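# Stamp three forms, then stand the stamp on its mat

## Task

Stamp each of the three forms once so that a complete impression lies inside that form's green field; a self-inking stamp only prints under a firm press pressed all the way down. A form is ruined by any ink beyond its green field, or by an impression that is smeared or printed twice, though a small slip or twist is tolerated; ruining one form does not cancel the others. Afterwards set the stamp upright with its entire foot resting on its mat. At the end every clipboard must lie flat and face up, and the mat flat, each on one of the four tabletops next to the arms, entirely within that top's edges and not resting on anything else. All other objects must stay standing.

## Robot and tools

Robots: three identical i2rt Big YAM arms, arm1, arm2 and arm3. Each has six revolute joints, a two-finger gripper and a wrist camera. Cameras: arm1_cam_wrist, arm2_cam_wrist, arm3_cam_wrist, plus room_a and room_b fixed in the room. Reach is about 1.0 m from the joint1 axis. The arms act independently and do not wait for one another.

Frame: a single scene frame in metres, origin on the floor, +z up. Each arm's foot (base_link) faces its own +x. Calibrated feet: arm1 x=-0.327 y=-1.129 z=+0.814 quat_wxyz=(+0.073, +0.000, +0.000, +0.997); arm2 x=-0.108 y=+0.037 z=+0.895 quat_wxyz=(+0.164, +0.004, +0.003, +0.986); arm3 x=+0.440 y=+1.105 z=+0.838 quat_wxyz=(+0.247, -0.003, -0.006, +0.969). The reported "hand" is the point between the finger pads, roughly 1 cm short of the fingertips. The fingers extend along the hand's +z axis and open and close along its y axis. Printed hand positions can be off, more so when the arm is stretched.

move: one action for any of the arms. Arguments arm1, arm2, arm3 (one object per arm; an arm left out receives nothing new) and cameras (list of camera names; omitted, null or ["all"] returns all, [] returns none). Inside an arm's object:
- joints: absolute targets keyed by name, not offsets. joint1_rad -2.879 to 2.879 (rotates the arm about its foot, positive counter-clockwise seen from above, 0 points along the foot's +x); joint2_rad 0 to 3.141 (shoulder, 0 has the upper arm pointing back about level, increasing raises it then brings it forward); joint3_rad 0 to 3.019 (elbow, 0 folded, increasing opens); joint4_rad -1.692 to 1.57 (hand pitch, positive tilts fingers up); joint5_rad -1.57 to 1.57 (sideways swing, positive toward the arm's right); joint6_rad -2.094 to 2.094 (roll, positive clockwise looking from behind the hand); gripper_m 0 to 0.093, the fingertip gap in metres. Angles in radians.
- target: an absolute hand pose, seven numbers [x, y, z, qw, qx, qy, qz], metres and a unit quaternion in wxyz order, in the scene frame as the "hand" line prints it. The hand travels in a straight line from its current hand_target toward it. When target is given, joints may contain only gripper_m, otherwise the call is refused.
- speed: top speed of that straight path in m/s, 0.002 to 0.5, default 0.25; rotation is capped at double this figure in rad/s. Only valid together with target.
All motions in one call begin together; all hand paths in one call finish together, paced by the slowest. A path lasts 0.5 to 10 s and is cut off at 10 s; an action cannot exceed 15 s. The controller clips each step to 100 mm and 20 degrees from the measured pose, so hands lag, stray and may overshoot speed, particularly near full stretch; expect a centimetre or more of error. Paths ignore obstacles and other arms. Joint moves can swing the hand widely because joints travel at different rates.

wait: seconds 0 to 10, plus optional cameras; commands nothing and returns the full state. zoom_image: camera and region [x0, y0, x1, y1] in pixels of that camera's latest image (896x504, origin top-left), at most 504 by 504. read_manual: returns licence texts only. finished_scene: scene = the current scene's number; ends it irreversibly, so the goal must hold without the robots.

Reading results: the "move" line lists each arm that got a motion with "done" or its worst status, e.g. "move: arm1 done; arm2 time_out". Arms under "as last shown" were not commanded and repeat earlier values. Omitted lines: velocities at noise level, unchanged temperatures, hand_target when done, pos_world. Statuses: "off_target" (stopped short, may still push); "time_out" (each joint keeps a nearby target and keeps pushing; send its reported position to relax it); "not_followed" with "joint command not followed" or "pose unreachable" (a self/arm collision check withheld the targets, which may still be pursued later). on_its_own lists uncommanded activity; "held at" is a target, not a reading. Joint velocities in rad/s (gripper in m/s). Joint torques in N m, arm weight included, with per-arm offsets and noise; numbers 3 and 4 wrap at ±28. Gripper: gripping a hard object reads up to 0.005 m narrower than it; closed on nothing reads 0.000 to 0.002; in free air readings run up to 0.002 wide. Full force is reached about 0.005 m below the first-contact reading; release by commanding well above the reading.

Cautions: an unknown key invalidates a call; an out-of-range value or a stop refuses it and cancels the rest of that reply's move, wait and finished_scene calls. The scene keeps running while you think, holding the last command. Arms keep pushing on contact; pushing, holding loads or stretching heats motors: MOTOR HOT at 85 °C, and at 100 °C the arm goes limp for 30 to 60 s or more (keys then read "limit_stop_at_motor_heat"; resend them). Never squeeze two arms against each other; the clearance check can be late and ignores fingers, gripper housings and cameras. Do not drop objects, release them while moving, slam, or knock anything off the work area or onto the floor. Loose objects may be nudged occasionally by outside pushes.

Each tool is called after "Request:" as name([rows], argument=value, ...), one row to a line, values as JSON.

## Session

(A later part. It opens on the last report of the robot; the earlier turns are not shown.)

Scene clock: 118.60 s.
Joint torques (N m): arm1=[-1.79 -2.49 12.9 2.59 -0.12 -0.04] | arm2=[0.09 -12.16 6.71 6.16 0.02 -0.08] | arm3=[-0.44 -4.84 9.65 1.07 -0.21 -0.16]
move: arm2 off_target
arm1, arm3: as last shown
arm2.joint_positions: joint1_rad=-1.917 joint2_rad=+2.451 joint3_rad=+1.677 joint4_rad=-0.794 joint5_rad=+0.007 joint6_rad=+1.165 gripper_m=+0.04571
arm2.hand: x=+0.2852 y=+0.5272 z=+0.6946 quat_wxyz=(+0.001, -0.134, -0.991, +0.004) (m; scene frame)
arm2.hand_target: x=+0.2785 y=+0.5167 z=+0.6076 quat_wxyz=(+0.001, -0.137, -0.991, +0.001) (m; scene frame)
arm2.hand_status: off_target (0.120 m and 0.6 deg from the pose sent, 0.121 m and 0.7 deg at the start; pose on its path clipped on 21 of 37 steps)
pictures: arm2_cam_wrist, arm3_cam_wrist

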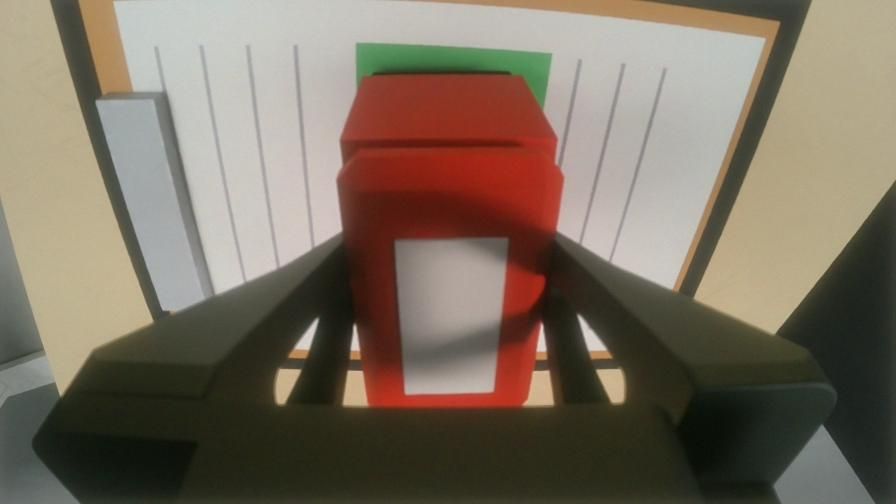

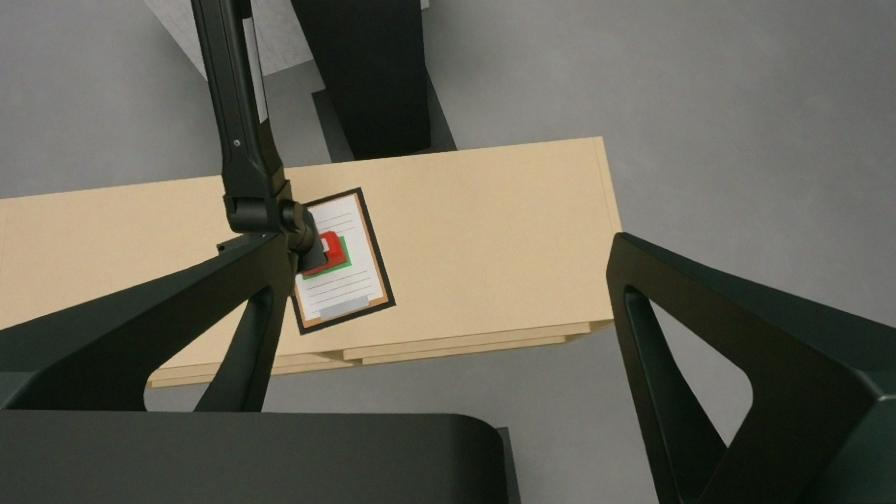

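Request:
move(arm2={"target":[0.290,0.532,0.83,0,0.137,0.9905,0],"speed":0.15}, cameras=["arm2_cam_wrist","arm3_cam_wrist"])

Request:
zoom_image(camera="arm3_cam_wrist", region=[240, 160, 420, 340])

Scene clock: 120.93 s.
Joint torques (N m): arm1=[-1.73 -2.49 12.92 2.58 -0.12 -0.04] | arm2=[-0.56 -24.23 8.51 -0.32 0.03 -0.07] | arm3=[-0.62 -4.95 9.72 1.03 -0.22 -0.14]
move: arm2 off_target
arm1: as last shown
arm2.joint_positions: joint1_rad=-1.917 joint2_rad=+2.231 joint3_rad=+1.644 joint4_rad=-0.991 joint5_rad=+0.002 joint6_rad=+1.168 gripper_m=+0.04571
arm2.hand: x=+0.2818 y=+0.5234 z=+0.8190 quat_wxyz=(+0.005, -0.136, -0.991, +0.007) (m; scene frame)
arm2.hand_target: x=+0.2893 y=+0.5323 z=+0.8301 quat_wxyz=(+0.001, -0.138, -0.990, -0.001) (m; scene frame)
arm2.hand_status: off_target (0.016 m and 1.0 deg from the pose sent, 0.136 m and 0.6 deg at the start)
arm3.joint_positions: joint1_rad=+1.429 joint2_rad=+1.004 joint3_rad=+1.734 joint4_rad=-1.387 joint5_rad=+0.009 joint6_rad=+0.015 gripper_m=+0.08494
arm3.hand: x=+0.2207 y=+0.8159 z=+1.4245 quat_wxyz=(+0.195, +0.809, +0.396, -0.389) (m; scene frame)
pictures: arm2_cam_wrist, arm3_cam_wrist

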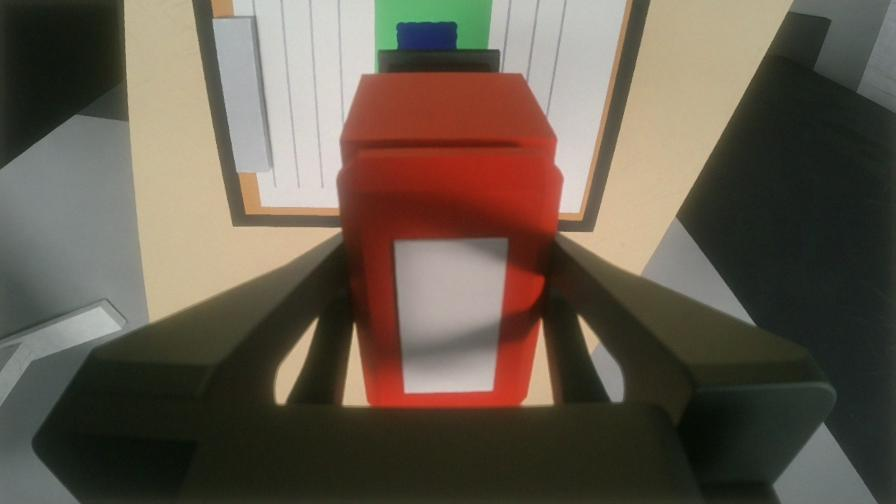

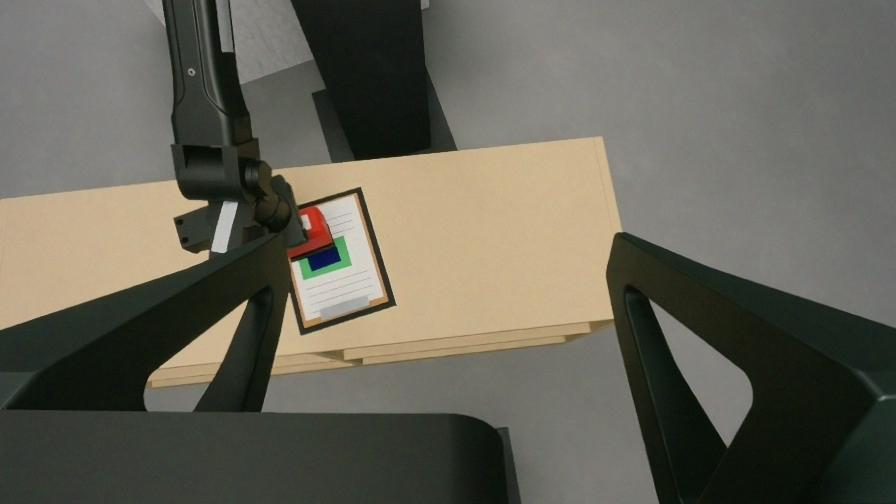

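Scaled by 2.800 from the camera's 896x504 image, which has a finer 1280x720 frame.

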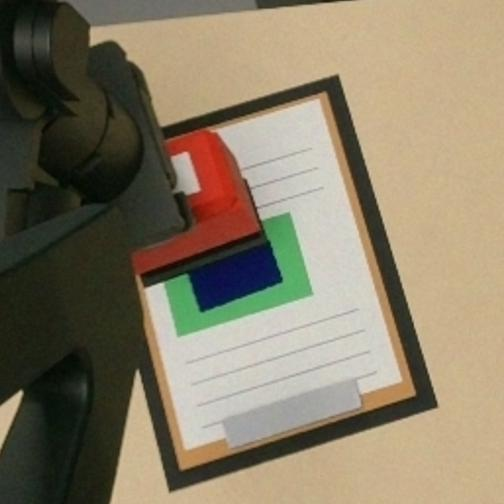

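Request:
move(arm2={"target":[0.2,0.40,1.0,0,0.137,0.9905,0],"speed":0.25}, cameras=[])

Request:
move(arm2={"joints":{"joint1_rad":1.9,"joint6_rad":0.0}}, arm1={"joints":{"joint1_rad":-1.2}}, cameras=["arm2_cam_wrist","arm1_cam_wrist","room_a"])

Scene clock: 123.00 s.
Joint torques (N m): arm1=[-1.79 -2.49 12.93 2.61 -0.11 -0.03] | arm2=[-0.73 -17.03 6.46 -0.16 0.18 -0.22] | arm3=[-0.67 -4.89 9.74 1.09 -0.23 -0.14]
move: arm2 done
arm1, arm3: as last shown
arm2.joint_positions: joint1_rad=-1.933 joint2_rad=+1.651 joint3_rad=+1.260 joint4_rad=-1.150 joint5_rad=+0.002 joint6_rad=+1.168 gripper_m=+0.04571
arm2.hand: x=+0.1998 y=+0.4071 z=+1.0013 quat_wxyz=(-0.004, -0.144, -0.990, -0.009) (m; scene frame)
arm2.hand_target: x=+0.2001 y=+0.4001 z=+1.0000 quat_wxyz=(+0.000, -0.140, -0.990, +0.000) (m; scene frame)
arm2.hand_status: done (0.007 m and 1.4 deg from the pose sent, 0.234 m and 1.0 deg at the start)
pictures: none

Scene clock: 127.13 s.
Joint torques (N m): arm1=[-1.14 -2.49 12.89 2.59 -0.07 -0.05] | arm2=[-0.5 -16.91 6.69 -0.16 0.03 -0.26] | arm3=[-0.85 -4.95 9.65 1.07 -0.24 -0.15]
move: arm1 done; arm2 done
arm1.joint_positions: joint1_rad=-1.200 joint2_rad=+0.815 joint3_rad=+0.963 joint4_rad=-0.708 joint5_rad=+0.015 joint6_rad=+0.008 gripper_m=+0.09398
arm1.joint_status: all done
arm1.hand: x=-0.4132 y=-0.7401 z=+1.1924 quat_wxyz=(-0.306, +0.680, -0.551, -0.376) (m; scene frame)
arm2.joint_positions: joint1_rad=+1.904 joint2_rad=+1.651 joint3_rad=+1.260 joint4_rad=-1.150 joint5_rad=+0.002 joint6_rad=+0.007 gripper_m=+0.04576
arm2.joint_status: all done
arm2.hand: x=-0.1064 y=-0.4425 z=+1.0085 quat_wxyz=(+0.008, +0.708, +0.706, -0.017) (m; scene frame)
arm3: as last shown
pictures: arm1_cam_wrist, arm2_cam_wrist, room_a

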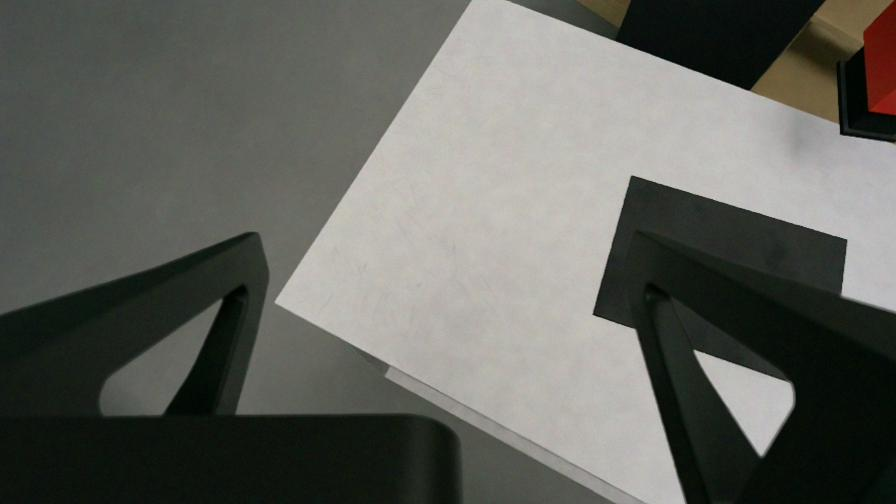

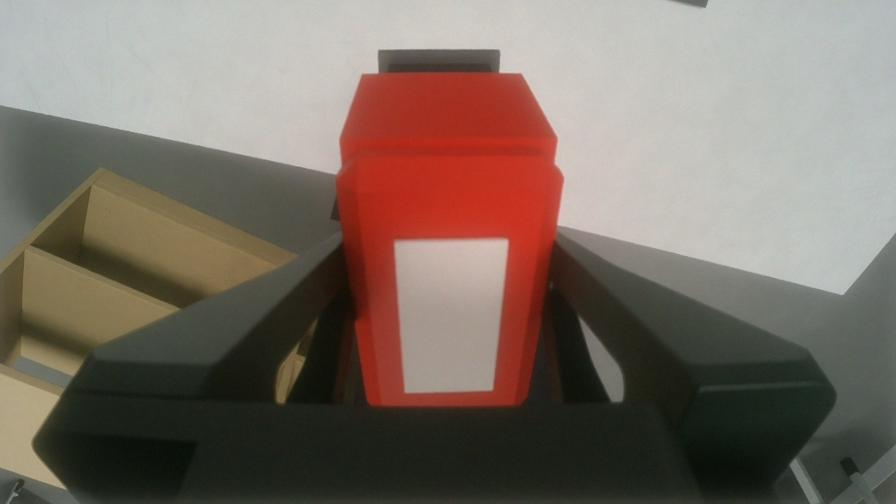

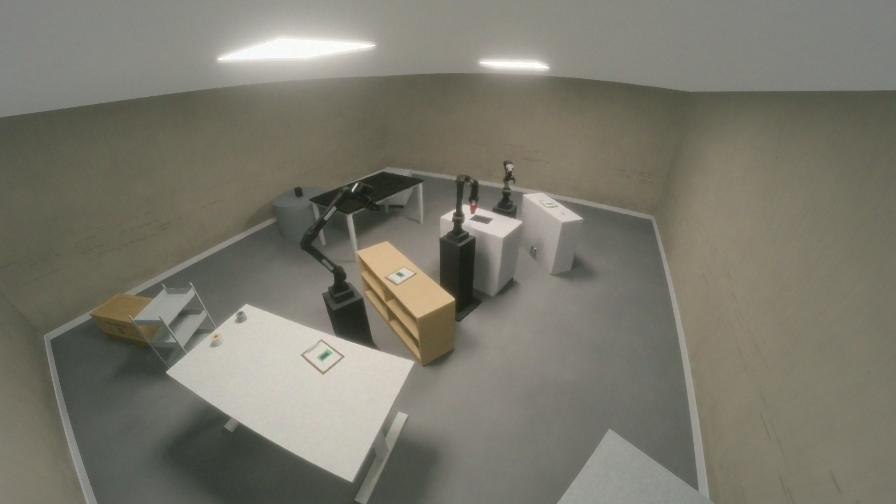

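Request:
move(arm2={"target":[-0.135,-0.54,0.95,0,0.766,0.643,0],"speed":0.2}, cameras=["arm2_cam_wrist","arm1_cam_wrist"])

Scene clock: 129.83 s.
Joint torques (N m): arm1=[-1.2 -2.49 12.93 2.59 -0.07 -0.05] | arm2=[-0.79 -20.01 9.91 0.1 -0.07 0.1] | arm3=[-0.44 -4.89 9.7 1.03 -0.23 -0.14]
move: arm2 off_target
arm1, arm3: as last shown
arm2.joint_positions: joint1_rad=+1.860 joint2_rad=+1.945 joint3_rad=+1.498 joint4_rad=-1.150 joint5_rad=-0.007 joint6_rad=+0.107 gripper_m=+0.04576
arm2.hand: x=-0.1299 y=-0.5236 z=+0.9453 quat_wxyz=(-0.008, +0.757, +0.653, +0.006) (m; scene frame)
arm2.hand_target: x=-0.1349 y=-0.5395 z=+0.9504 quat_wxyz=(+0.001, +0.766, +0.643, -0.001) (m; scene frame)
arm2.hand_status: off_target (0.018 m and 1.9 deg from the pose sent, 0.117 m and 10.0 deg at the start)
pictures: arm1_cam_wrist, arm2_cam_wrist

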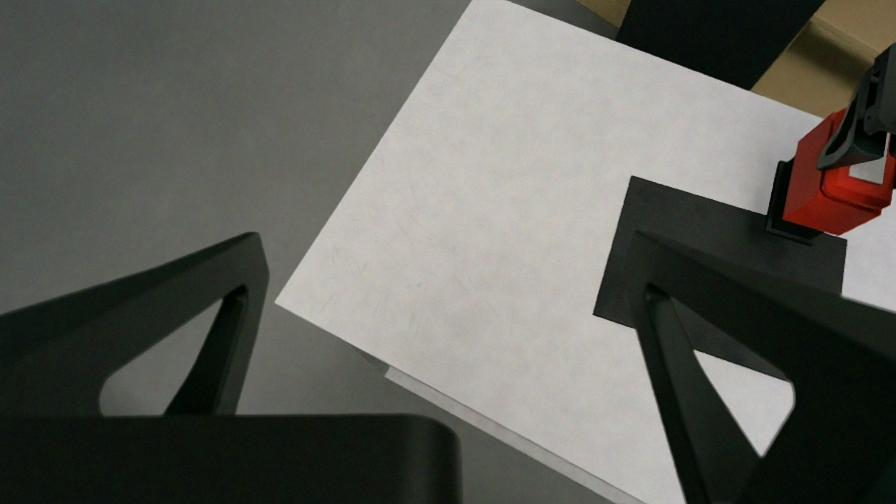

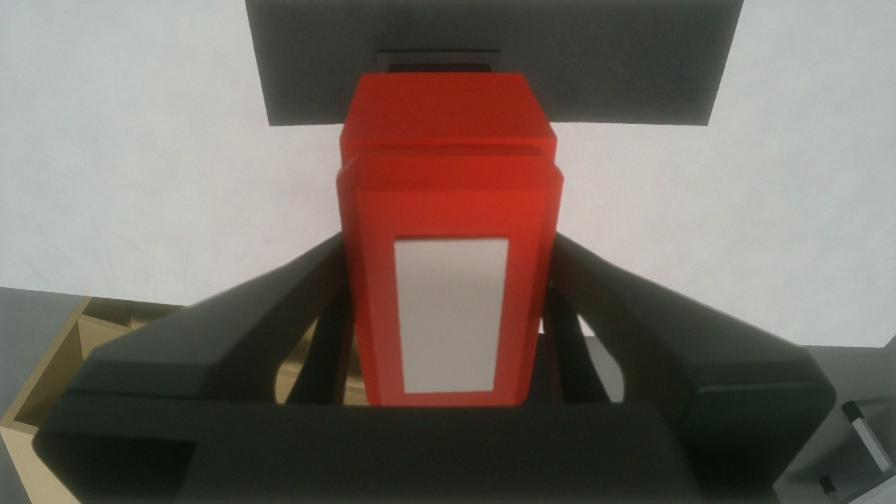

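Request:
move(arm2={"target":[-0.169,-0.585,0.875,0,0.757,0.653,0],"speed":0.15}, cameras=["arm2_cam_wrist","arm1_cam_wrist"])

Scene clock: 131.40 s.
Joint torques (N m): arm1=[-1.2 -2.37 12.88 2.58 -0.07 -0.05] | arm2=[-1.14 -19.96 9.14 0.94 0.11 -0.3] | arm3=[-0.67 -4.84 9.65 1.13 -0.22 -0.16]
move: arm2 off_target
arm1, arm3: as last shown
arm2.joint_positions: joint1_rad=+1.813 joint2_rad=+2.118 joint3_rad=+1.628 joint4_rad=-1.089 joint5_rad=-0.011 joint6_rad=+0.079 gripper_m=+0.04576
arm2.hand: x=-0.1604 y=-0.5726 z=+0.8915 quat_wxyz=(+0.000, +0.763, +0.646, +0.001) (m; scene frame)
arm2.hand_target: x=-0.1688 y=-0.5837 z=+0.8753 quat_wxyz=(+0.000, +0.761, +0.649, +0.000) (m; scene frame)
arm2.hand_status: off_target (0.022 m and 1.1 deg from the pose sent, 0.101 m and 1.2 deg at the start)
pictures: arm1_cam_wrist, arm2_cam_wrist

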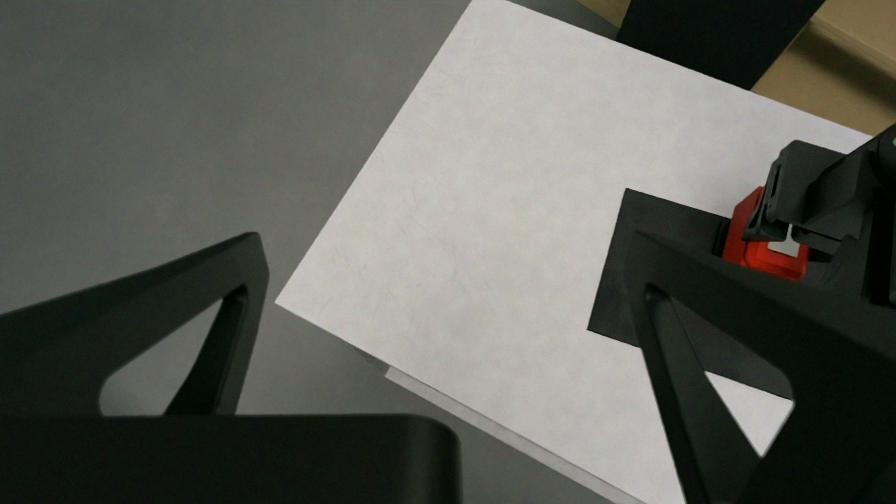

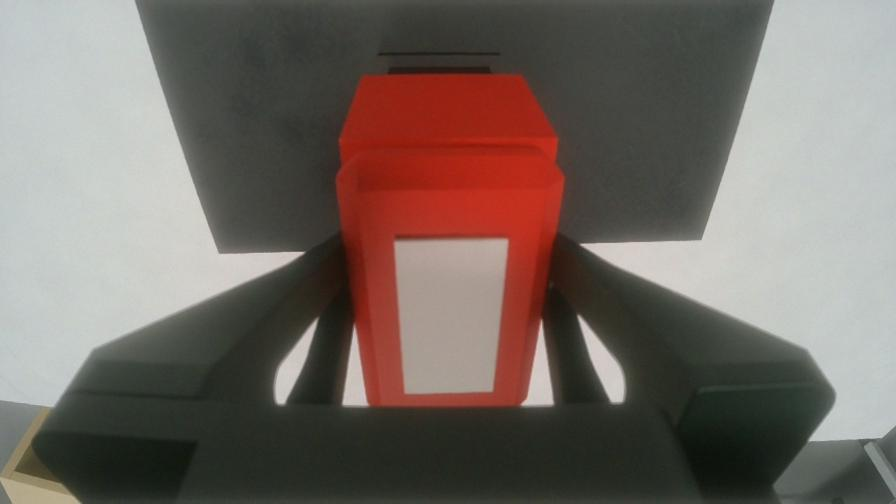

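Request:
zoom_image(camera="arm1_cam_wrist", region=[560, 120, 896, 440])

Scaled by 1.500 from the camera's 896x504 image, which has a finer 1280x720 frame.

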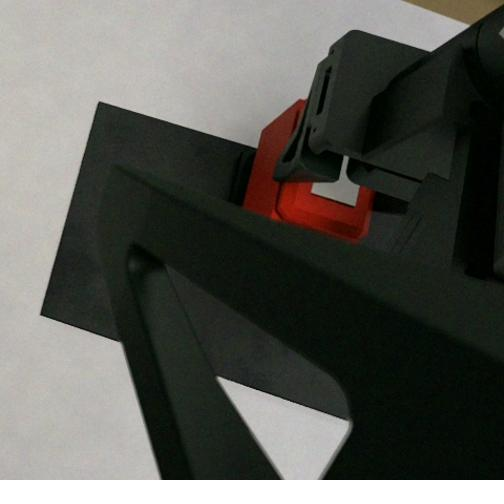

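Request:
move(arm2={"target":[-0.172,-0.592,0.935,0,0.757,0.653,0],"speed":0.1}, cameras=["arm2_cam_wrist","arm1_cam_wrist"])

Scene clock: 132.97 s.
Joint torques (N m): arm1=[-1.2 -2.49 12.89 2.58 -0.07 -0.04] | arm2=[-0.62 -24.18 10.21 -0.23 0.13 -0.22] | arm3=[-0.67 -4.78 9.65 1.07 -0.21 -0.16]
move: arm2 off_target
arm1, arm3: as last shown
arm2.joint_positions: joint1_rad=+1.807 joint2_rad=+2.121 joint3_rad=+1.704 joint4_rad=-1.193 joint5_rad=-0.011 joint6_rad=+0.062 gripper_m=+0.04576
arm2.hand: x=-0.1639 y=-0.5773 z=+0.9156 quat_wxyz=(-0.011, +0.760, +0.650, +0.013) (m; scene frame)
arm2.hand_target: x=-0.1720 y=-0.5914 z=+0.9353 quat_wxyz=(+0.000, +0.757, +0.653, -0.001) (m; scene frame)
arm2.hand_status: off_target (0.026 m and 2.0 deg from the pose sent, 0.049 m and 1.1 deg at the start)
pictures: arm1_cam_wrist, arm2_cam_wrist

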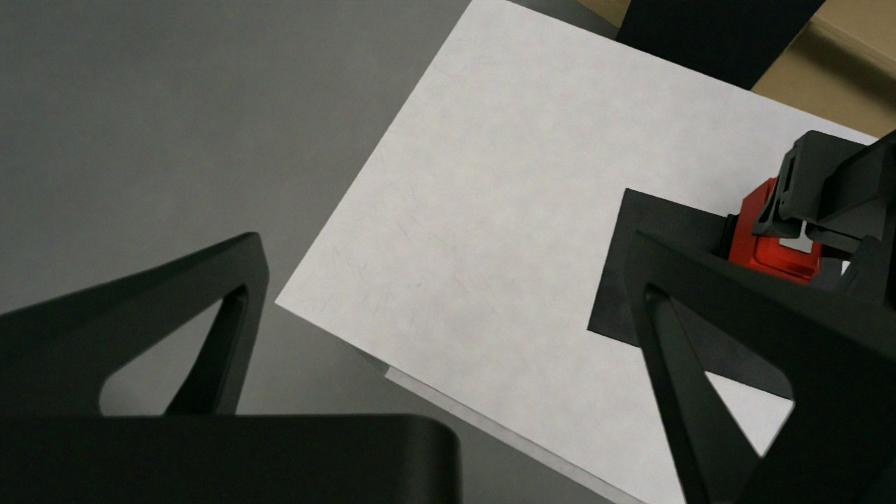

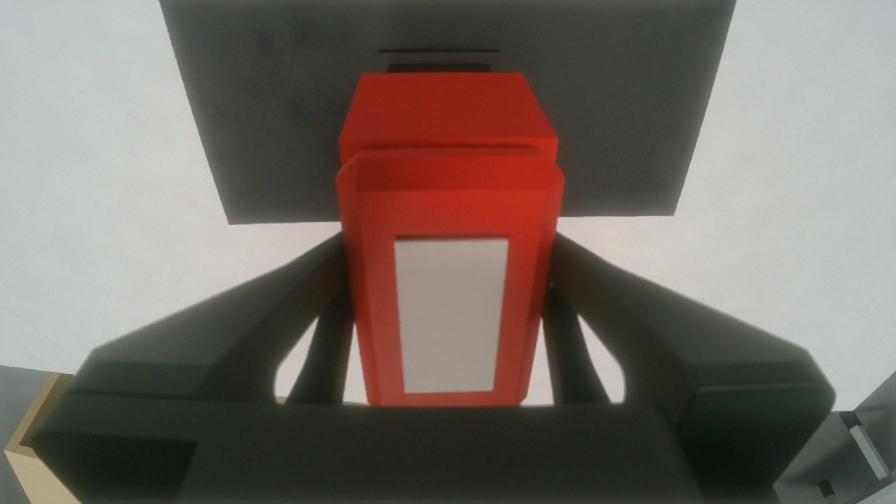

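Request:
move(arm2={"target":[-0.179,-0.610,0.925,0.006,0.757,0.653,-0.006],"speed":0.1}, cameras=[])

Request:
move(arm2={"target":[-0.179,-0.608,0.890,0.006,0.757,0.653,-0.006],"speed":0.06}, cameras=["arm2_cam_wrist","arm1_cam_wrist"])

Scene clock: 134.37 s.
Joint torques (N m): arm1=[-1.2 -2.49 12.9 2.61 -0.08 -0.04] | arm2=[-0.79 -22.53 10.37 0.29 0.06 -0.24] | arm3=[-0.44 -4.78 9.76 1.11 -0.21 -0.17]
move: arm2 off_target
arm1: as last shown
arm2.joint_positions: joint1_rad=+1.798 joint2_rad=+2.145 joint3_rad=+1.757 joint4_rad=-1.193 joint5_rad=-0.011 joint6_rad=+0.056 gripper_m=+0.04576
arm2.hand: x=-0.1713 y=-0.5953 z=+0.9200 quat_wxyz=(+0.000, +0.761, +0.649, +0.002) (m; scene frame)
arm2.hand_target: x=-0.1788 y=-0.6093 z=+0.9250 quat_wxyz=(+0.006, +0.757, +0.653, -0.006) (m; scene frame)
arm2.hand_status: off_target (0.017 m and 1.3 deg from the pose sent, 0.037 m and 3.0 deg at the start)
arm3.joint_positions: joint1_rad=+1.429 joint2_rad=+1.004 joint3_rad=+1.734 joint4_rad=-1.387 joint5_rad=+0.007 joint6_rad=+0.015 gripper_m=+0.08494
arm3.hand: x=+0.2209 y=+0.8158 z=+1.4245 quat_wxyz=(+0.195, +0.809, +0.396, -0.389) (m; scene frame)
pictures: none

Scene clock: 135.53 s.
Joint torques (N m): arm1=[-1.14 -2.49 12.9 2.59 -0.08 -0.04] | arm2=[0.03 -23.71 7.53 1.22 0.11 -0.26] | arm3=[-0.44 -4.95 9.69 1.16 -0.21 -0.16]
move: arm2 off_target
arm1, arm3: as last shown
arm2.joint_positions: joint1_rad=+1.798 joint2_rad=+2.178 joint3_rad=+1.757 joint4_rad=-1.144 joint5_rad=-0.011 joint6_rad=+0.054 gripper_m=+0.04576
arm2.hand: x=-0.1724 y=-0.6035 z=+0.8995 quat_wxyz=(+0.005, +0.760, +0.650, -0.004) (m; scene frame)
arm2.hand_target: x=-0.1789 y=-0.6077 z=+0.8901 quat_wxyz=(+0.006, +0.757, +0.653, -0.006) (m; scene frame)
arm2.hand_status: off_target (0.012 m and 0.6 deg from the pose sent, 0.033 m and 1.3 deg at the start)
pictures: arm1_cam_wrist, arm2_cam_wrist

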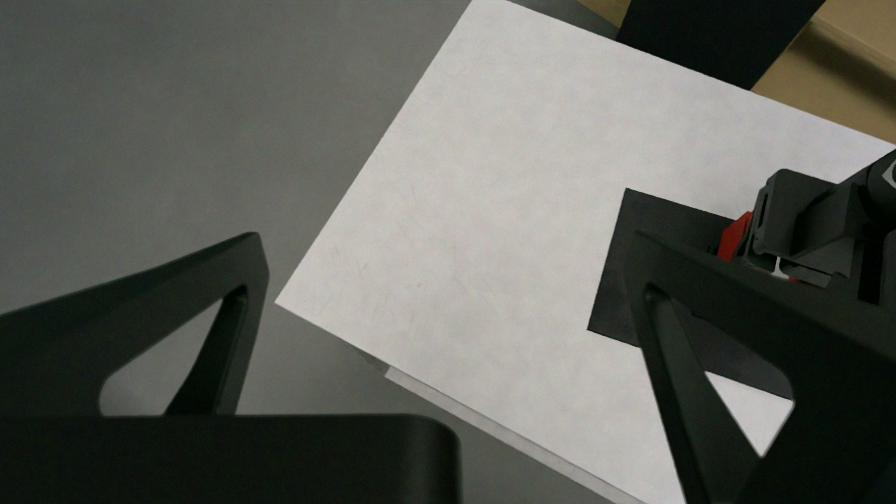

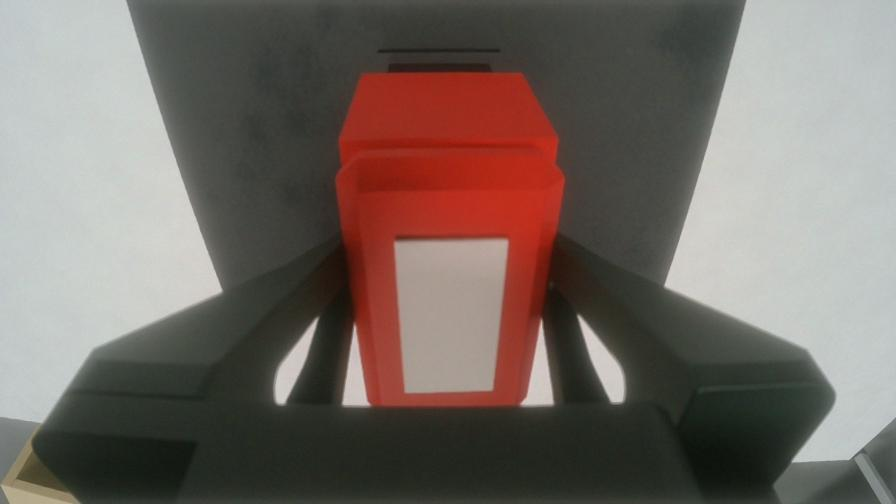

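Request:
move(arm2={"target":[-0.177,-0.606,0.872,0.006,0.757,0.653,-0.006],"speed":0.06}, cameras=["arm2_cam_wrist","arm1_cam_wrist"])

Scene clock: 136.57 s.
Joint torques (N m): arm1=[-1.26 -2.49 12.89 2.58 -0.07 -0.05] | arm2=[-0.79 -22.07 6.39 1.42 0.1 -0.24] | arm3=[-0.56 -4.78 9.7 1.11 -0.23 -0.18]
move: arm2 off_target
arm1, arm3: as last shown
arm2.joint_positions: joint1_rad=+1.798 joint2_rad=+2.183 joint3_rad=+1.749 joint4_rad=-1.107 joint5_rad=-0.011 joint6_rad=+0.054 gripper_m=+0.04576
arm2.hand: x=-0.1729 y=-0.6086 z=+0.8936 quat_wxyz=(+0.013, +0.760, +0.650, -0.012) (m; scene frame)
arm2.hand_target: x=-0.1768 y=-0.6054 z=+0.8724 quat_wxyz=(+0.006, +0.757, +0.653, -0.006) (m; scene frame)
arm2.hand_status: off_target (0.022 m and 1.2 deg from the pose sent, 0.028 m and 0.6 deg at the start)
pictures: arm1_cam_wrist, arm2_cam_wrist

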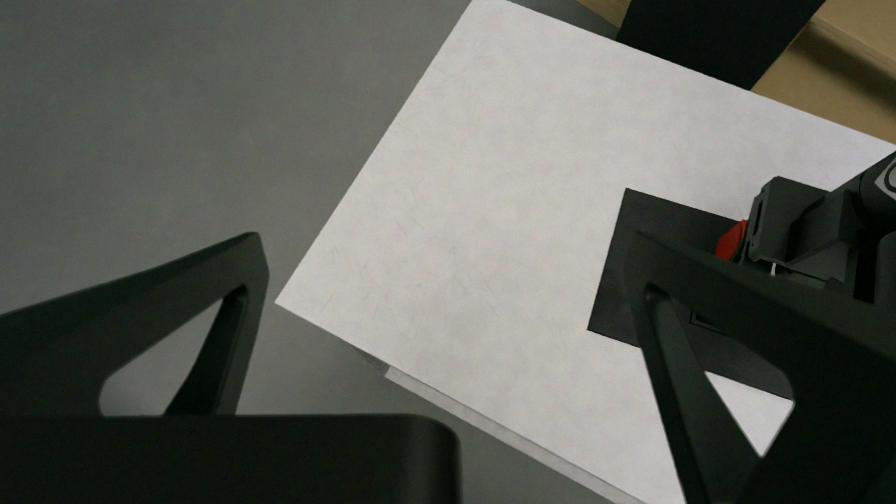

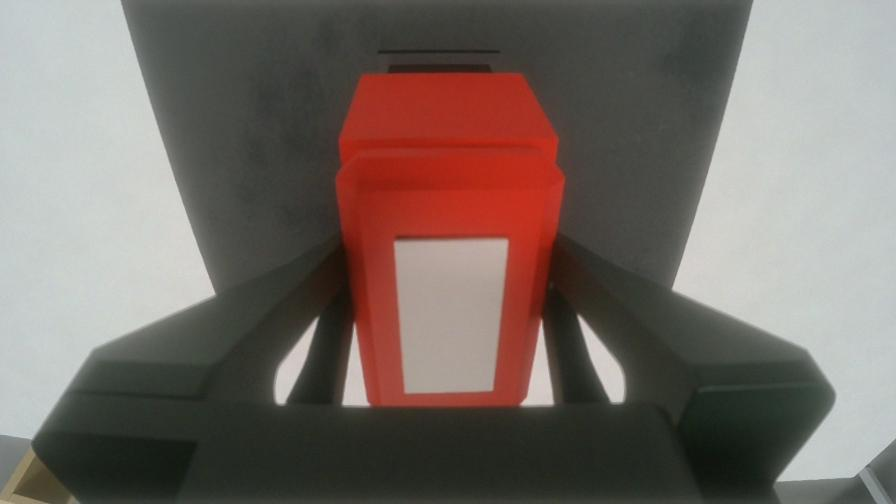

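Request:
move(arm2={"target":[-0.175,-0.600,0.866,-0.012,0.757,0.653,0.012],"speed":0.06}, cameras=[])

Request:
move(arm2={"joints":{"gripper_m":0.085}}, cameras=["arm2_cam_wrist","arm1_cam_wrist"])

Scene clock: 137.63 s.
Joint torques (N m): arm1=[-1.2 -2.55 12.92 2.59 -0.07 -0.05] | arm2=[-0.21 -20.66 8.02 -0.44 0.14 -0.22] | arm3=[-0.67 -4.72 9.7 1.11 -0.23 -0.17]
move: arm2 off_target
arm1, arm3: as last shown
arm2.joint_positions: joint1_rad=+1.798 joint2_rad=+2.184 joint3_rad=+1.749 joint4_rad=-1.110 joint5_rad=-0.011 joint6_rad=+0.054 gripper_m=+0.04576
arm2.hand: x=-0.1729 y=-0.6078 z=+0.8933 quat_wxyz=(+0.012, +0.760, +0.650, -0.011) (m; scene frame)
arm2.hand_target: x=-0.1750 y=-0.6008 z=+0.8667 quat_wxyz=(-0.009, +0.757, +0.653, +0.009) (m; scene frame)
arm2.hand_status: off_target (0.028 m and 3.8 deg from the pose sent, 0.029 m and 4.0 deg at the start)
pictures: none

Scene clock: 138.40 s.
Joint torques (N m): arm1=[-1.2 -2.43 12.92 2.56 -0.07 -0.05] | arm2=[-0.26 -22.24 7.8 -0.23 0.14 -0.19] | arm3=[-0.79 -4.6 9.63 1.09 -0.22 -0.16]
move: arm2 done
arm1.joint_positions: joint1_rad=-1.200 joint2_rad=+0.815 joint3_rad=+0.963 joint4_rad=-0.708 joint5_rad=+0.015 joint6_rad=+0.008 gripper_m=+0.09398
arm1.hand: x=-0.4132 y=-0.7401 z=+1.1924 quat_wxyz=(-0.306, +0.680, -0.551, -0.376) (m; scene frame)
arm2.joint_positions: joint1_rad=+1.798 joint2_rad=+2.208 joint3_rad=+1.749 joint4_rad=-1.124 joint5_rad=-0.011 joint6_rad=+0.054 gripper_m=+0.08492
arm2.joint_status: all done
arm2.hand: x=-0.1723 y=-0.6010 z=+0.8780 quat_wxyz=(-0.001, +0.760, +0.650, +0.003) (m; scene frame)
arm3: as last shown
pictures: arm1_cam_wrist, arm2_cam_wrist

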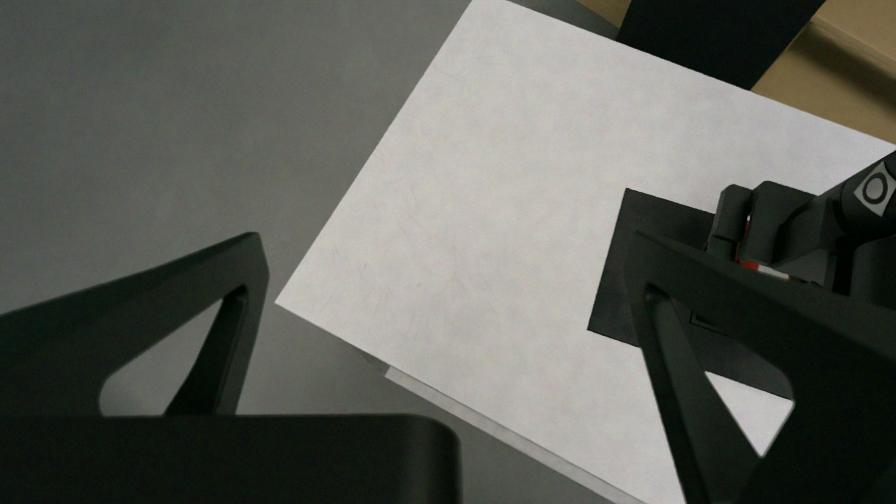

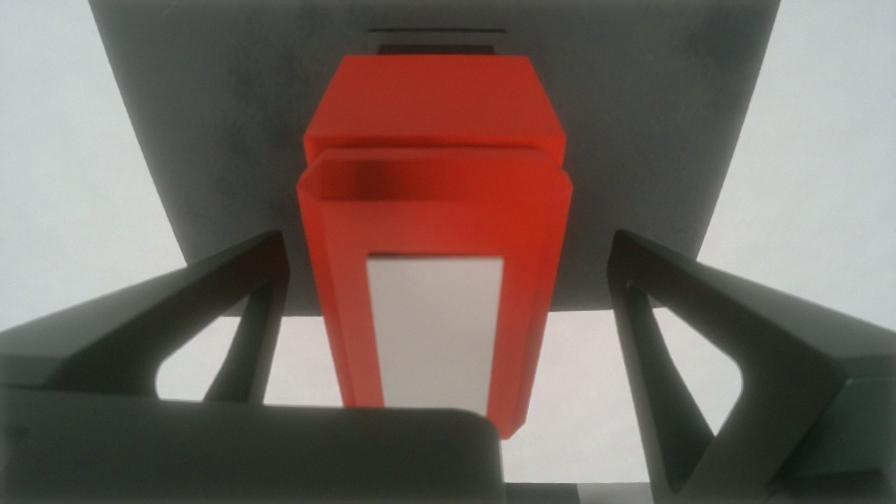

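Released; lift up and back off.

Request:
move(arm2={"target":[-0.172,-0.598,1.03,0,0.757,0.653,0],"speed":0.15}, cameras=[])

Request:
move(arm2={"joints":{"joint2_rad":0.9,"joint4_rad":-0.9}}, cameras=["arm2_cam_wrist","arm1_cam_wrist"])

Scene clock: 140.33 s.
Joint torques (N m): arm1=[-1.2 -2.43 12.92 2.58 -0.08 -0.05] | arm2=[0.21 -23.24 10.48 -0.28 0.12 -0.17] | arm3=[-0.79 -4.78 9.66 1.07 -0.2 -0.15]
move: arm2 off_target
arm1.joint_positions: joint1_rad=-1.200 joint2_rad=+0.815 joint3_rad=+0.963 joint4_rad=-0.708 joint5_rad=+0.013 joint6_rad=+0.008 gripper_m=+0.09398
arm1.hand: x=-0.4135 y=-0.7402 z=+1.1924 quat_wxyz=(-0.305, +0.680, -0.550, -0.376) (m; scene frame)
arm2.joint_positions: joint1_rad=+1.798 joint2_rad=+2.060 joint3_rad=+1.883 joint4_rad=-1.419 joint5_rad=-0.011 joint6_rad=+0.054 gripper_m=+0.08495
arm2.hand: x=-0.1698 y=-0.5888 z=+1.0184 quat_wxyz=(-0.006, +0.760, +0.650, +0.007) (m; scene frame)
arm2.hand_target: x=-0.1720 y=-0.5976 z=+1.0301 quat_wxyz=(+0.000, +0.757, +0.653, +0.000) (m; scene frame)
arm2.hand_status: off_target (0.015 m and 1.2 deg from the pose sent, 0.152 m and 0.6 deg at the start)
arm3: as last shown
pictures: none

Scene clock: 143.10 s.
Joint torques (N m): arm1=[-1.14 -2.49 12.9 2.59 -0.07 -0.05] | arm2=[-0.44 0.15 5.44 2.67 0.08 -0.17] | arm3=[-0.79 -4.95 9.65 1.11 -0.23 -0.16]
move: arm2 done
arm1, arm3: as last shown
arm2.joint_positions: joint1_rad=+1.798 joint2_rad=+0.902 joint3_rad=+1.923 joint4_rad=-0.912 joint5_rad=-0.011 joint6_rad=+0.054 gripper_m=+0.08496
arm2.joint_status: all done
arm2.hand: x=-0.1279 y=-0.2420 z=+1.7183 quat_wxyz=(+0.516, +0.501, +0.438, -0.540) (m; scene frame)
pictures: arm1_cam_wrist, arm2_cam_wrist

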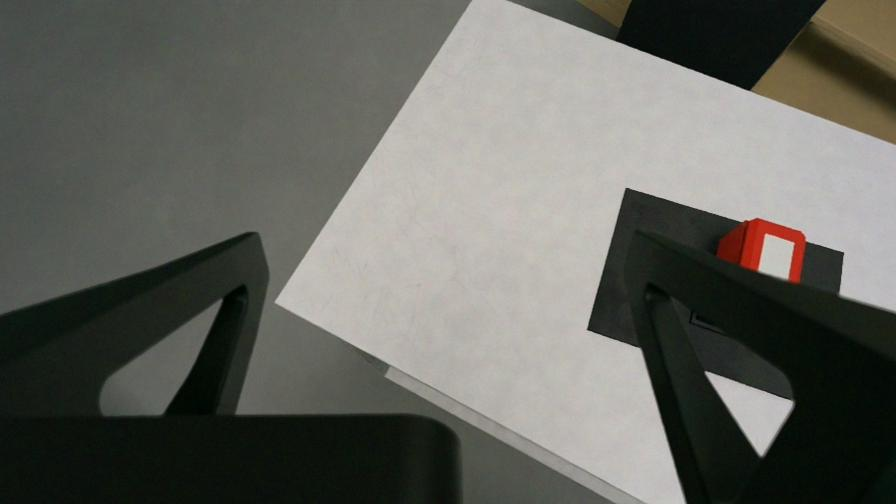

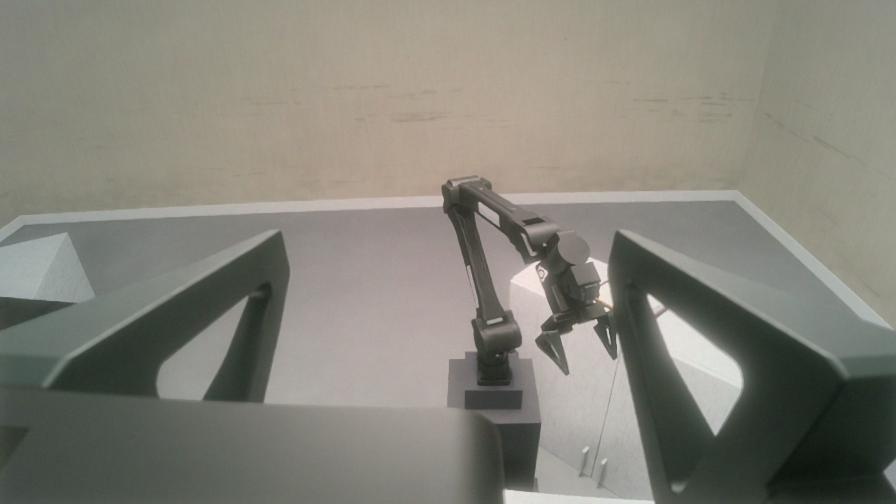

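Request:
move(arm1={"target":[-0.17,-0.60,1.05,0,-0.653,0.757,0],"joints":{"gripper_m":0.085},"speed":0.25}, cameras=["arm1_cam_wrist"])

Scene clock: 146.43 s.
Joint torques (N m): arm1=[-1.38 -14.8 16.03 -0.47 0.2 -0.19] | arm2=[-0.15 -0.15 5.48 2.73 0.12 -0.19] | arm3=[-0.32 -4.84 9.69 1.07 -0.23 -0.16]
move: arm1 off_target
arm1.joint_positions: joint1_rad=-1.708 joint2_rad=+1.760 joint3_rad=+1.725 joint4_rad=-1.544 joint5_rad=+0.000 joint6_rad=-0.133 gripper_m=+0.08514
arm1.joint_status: all done
arm1.hand: x=-0.1763 y=-0.6106 z=+1.0445 quat_wxyz=(+0.003, +0.652, -0.758, +0.002) (m; scene frame)
arm1.hand_target: x=-0.1706 y=-0.6017 z=+1.0514 quat_wxyz=(-0.002, +0.654, -0.757, +0.001) (m; scene frame)
arm1.hand_status: off_target (0.013 m and 0.4 deg from the pose sent, 0.315 m and 61.2 deg at the start)
arm2, arm3: as last shown
pictures: arm1_cam_wrist

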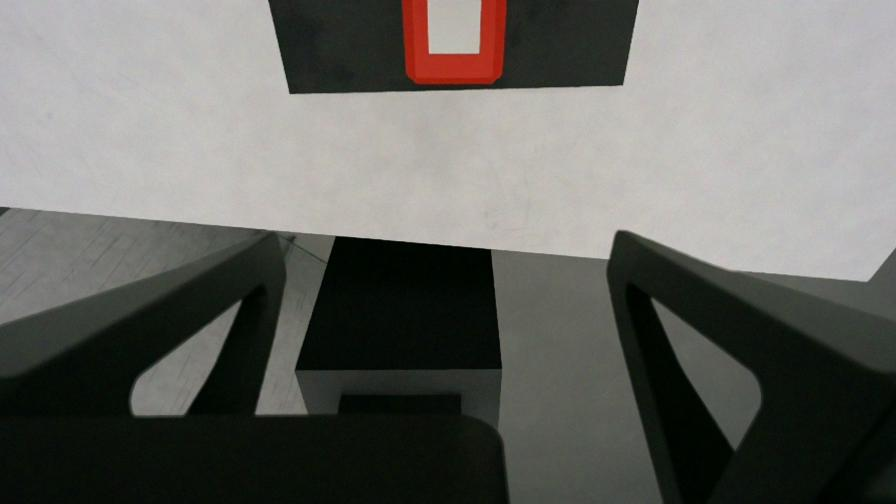

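Request:
move(arm1={"target":[-0.161,-0.558,0.96,0,-0.653,0.757,0],"speed":0.2}, cameras=["arm1_cam_wrist"])

Scene clock: 149.00 s.
Joint torques (N m): arm1=[-1.14 -17.44 13.33 0.77 0.04 -0.14] | arm2=[0.56 0.03 5.49 2.62 0.08 -0.2] | arm3=[-0.5 -5.01 9.73 1.07 -0.22 -0.18]
move: arm1 off_target
arm1.joint_positions: joint1_rad=-1.708 joint2_rad=+1.912 joint3_rad=+1.725 joint4_rad=-1.406 joint5_rad=+0.000 joint6_rad=-0.133 gripper_m=+0.08514
arm1.hand: x=-0.1643 y=-0.5693 z=+0.9616 quat_wxyz=(+0.009, +0.652, -0.758, +0.006) (m; scene frame)
arm1.hand_target: x=-0.1610 y=-0.5581 z=+0.9601 quat_wxyz=(+0.000, +0.653, -0.757, +0.000) (m; scene frame)
arm1.hand_status: off_target (0.012 m and 1.3 deg from the pose sent, 0.101 m and 0.4 deg at the start)
arm2: as last shown
arm3.joint_positions: joint1_rad=+1.429 joint2_rad=+1.004 joint3_rad=+1.734 joint4_rad=-1.387 joint5_rad=+0.007 joint6_rad=+0.015 gripper_m=+0.08494
arm3.hand: x=+0.2209 y=+0.8158 z=+1.4245 quat_wxyz=(+0.195, +0.809, +0.396, -0.389) (m; scene frame)
pictures: arm1_cam_wrist

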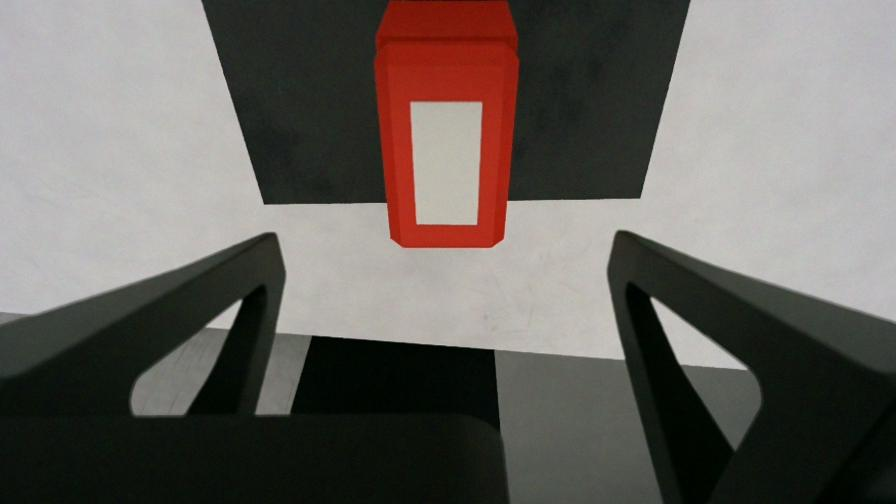

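Request:
move(arm1={"target":[-0.160,-0.5545,0.905,0.004,-0.653,0.757,0.004],"speed":0.12}, cameras=[])

Request:
move(arm1={"target":[-0.160,-0.5545,0.882,0.004,-0.653,0.757,0.004],"speed":0.08}, cameras=["arm1_cam_wrist"])

Scene clock: 150.27 s.
Joint torques (N m): arm1=[-1.2 -17.14 11.29 0.87 -0.06 -0.14] | arm2=[-0.38 0.03 5.46 2.52 0.11 -0.15] | arm3=[-0.73 -4.54 9.63 1.07 -0.23 -0.15]
move: arm1 off_target
arm1.joint_positions: joint1_rad=-1.708 joint2_rad=+1.945 joint3_rad=+1.657 joint4_rad=-1.269 joint5_rad=+0.000 joint6_rad=-0.133 gripper_m=+0.08514
arm1.hand: x=-0.1613 y=-0.5592 z=+0.9175 quat_wxyz=(-0.006, +0.652, -0.758, -0.004) (m; scene frame)
arm1.hand_target: x=-0.1601 y=-0.5549 z=+0.9048 quat_wxyz=(-0.004, +0.653, -0.757, -0.004) (m; scene frame)
arm1.hand_status: off_target (0.013 m and 0.2 deg from the pose sent, 0.059 m and 1.9 deg at the start)
arm2, arm3: as last shown
pictures: none

Scene clock: 151.33 s.
Joint torques (N m): arm1=[-1.2 -16.79 10.82 0.87 -0.05 -0.14] | arm2=[-0.03 0.62 5.39 2.67 0.1 -0.16] | arm3=[-0.97 -4.6 9.63 0.99 -0.22 -0.14]
move: arm1 off_target
arm1.joint_positions: joint1_rad=-1.708 joint2_rad=+1.960 joint3_rad=+1.629 joint4_rad=-1.217 joint5_rad=+0.000 joint6_rad=-0.133 gripper_m=+0.08514
arm1.hand: x=-0.1607 y=-0.5570 z=+0.8991 quat_wxyz=(-0.010, +0.652, -0.758, -0.006) (m; scene frame)
arm1.hand_target: x=-0.1601 y=-0.5548 z=+0.8825 quat_wxyz=(-0.004, +0.653, -0.757, -0.004) (m; scene frame)
arm1.hand_status: off_target (0.017 m and 0.7 deg from the pose sent, 0.036 m and 0.2 deg at the start)
arm2: as last shown
arm3.joint_positions: joint1_rad=+1.429 joint2_rad=+1.004 joint3_rad=+1.734 joint4_rad=-1.387 joint5_rad=+0.006 joint6_rad=+0.015 gripper_m=+0.08494
arm3.hand: x=+0.2211 y=+0.8156 z=+1.4245 quat_wxyz=(+0.196, +0.808, +0.396, -0.388) (m; scene frame)
pictures: arm1_cam_wrist

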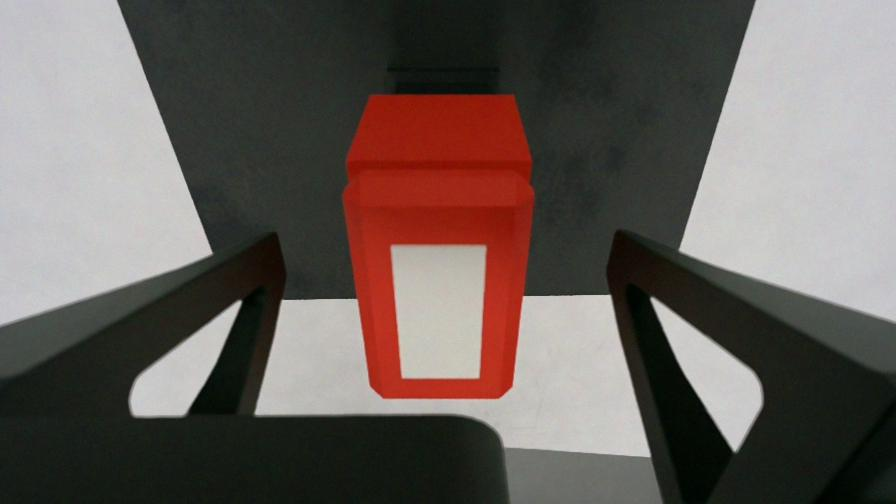

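Request:
move(arm1={"target":[-0.162,-0.568,0.860,0,-0.653,0.757,0],"speed":0.08}, cameras=["arm1_cam_wrist"])

Scene clock: 153.50 s.
Joint torques (N m): arm1=[-1.38 -16.79 10.39 0.91 0.04 -0.17] | arm2=[0.21 0.26 5.48 2.61 0.12 -0.15] | arm3=[-0.73 -4.6 9.72 1.02 -0.25 -0.16]
move: arm1 off_target
arm1.joint_positions: joint1_rad=-1.708 joint2_rad=+1.960 joint3_rad=+1.562 joint4_rad=-1.165 joint5_rad=+0.000 joint6_rad=-0.133 gripper_m=+0.08514
arm1.hand: x=-0.1643 y=-0.5695 z=+0.8750 quat_wxyz=(-0.003, +0.652, -0.758, -0.002) (m; scene frame)
arm1.hand_target: x=-0.1622 y=-0.5687 z=+0.8602 quat_wxyz=(+0.001, +0.653, -0.757, +0.000) (m; scene frame)
arm1.hand_status: off_target (0.015 m and 0.5 deg from the pose sent, 0.041 m and 1.3 deg at the start)
arm2, arm3: as last shown
pictures: arm1_cam_wrist

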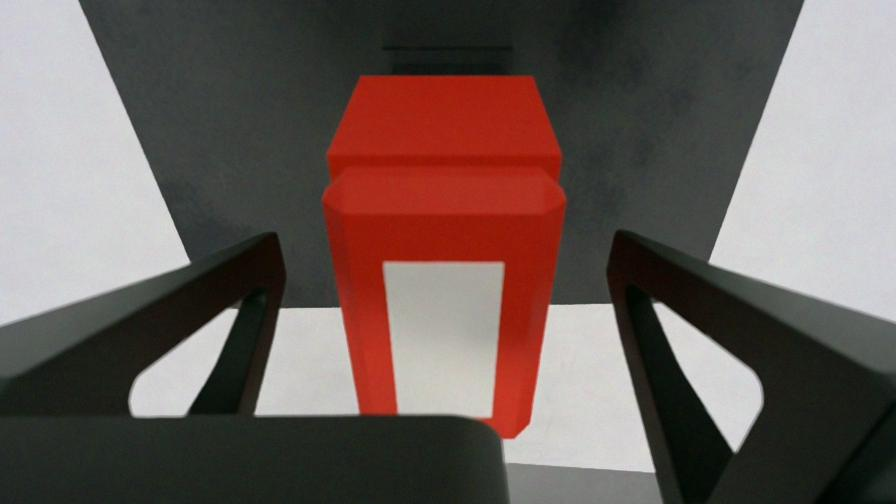

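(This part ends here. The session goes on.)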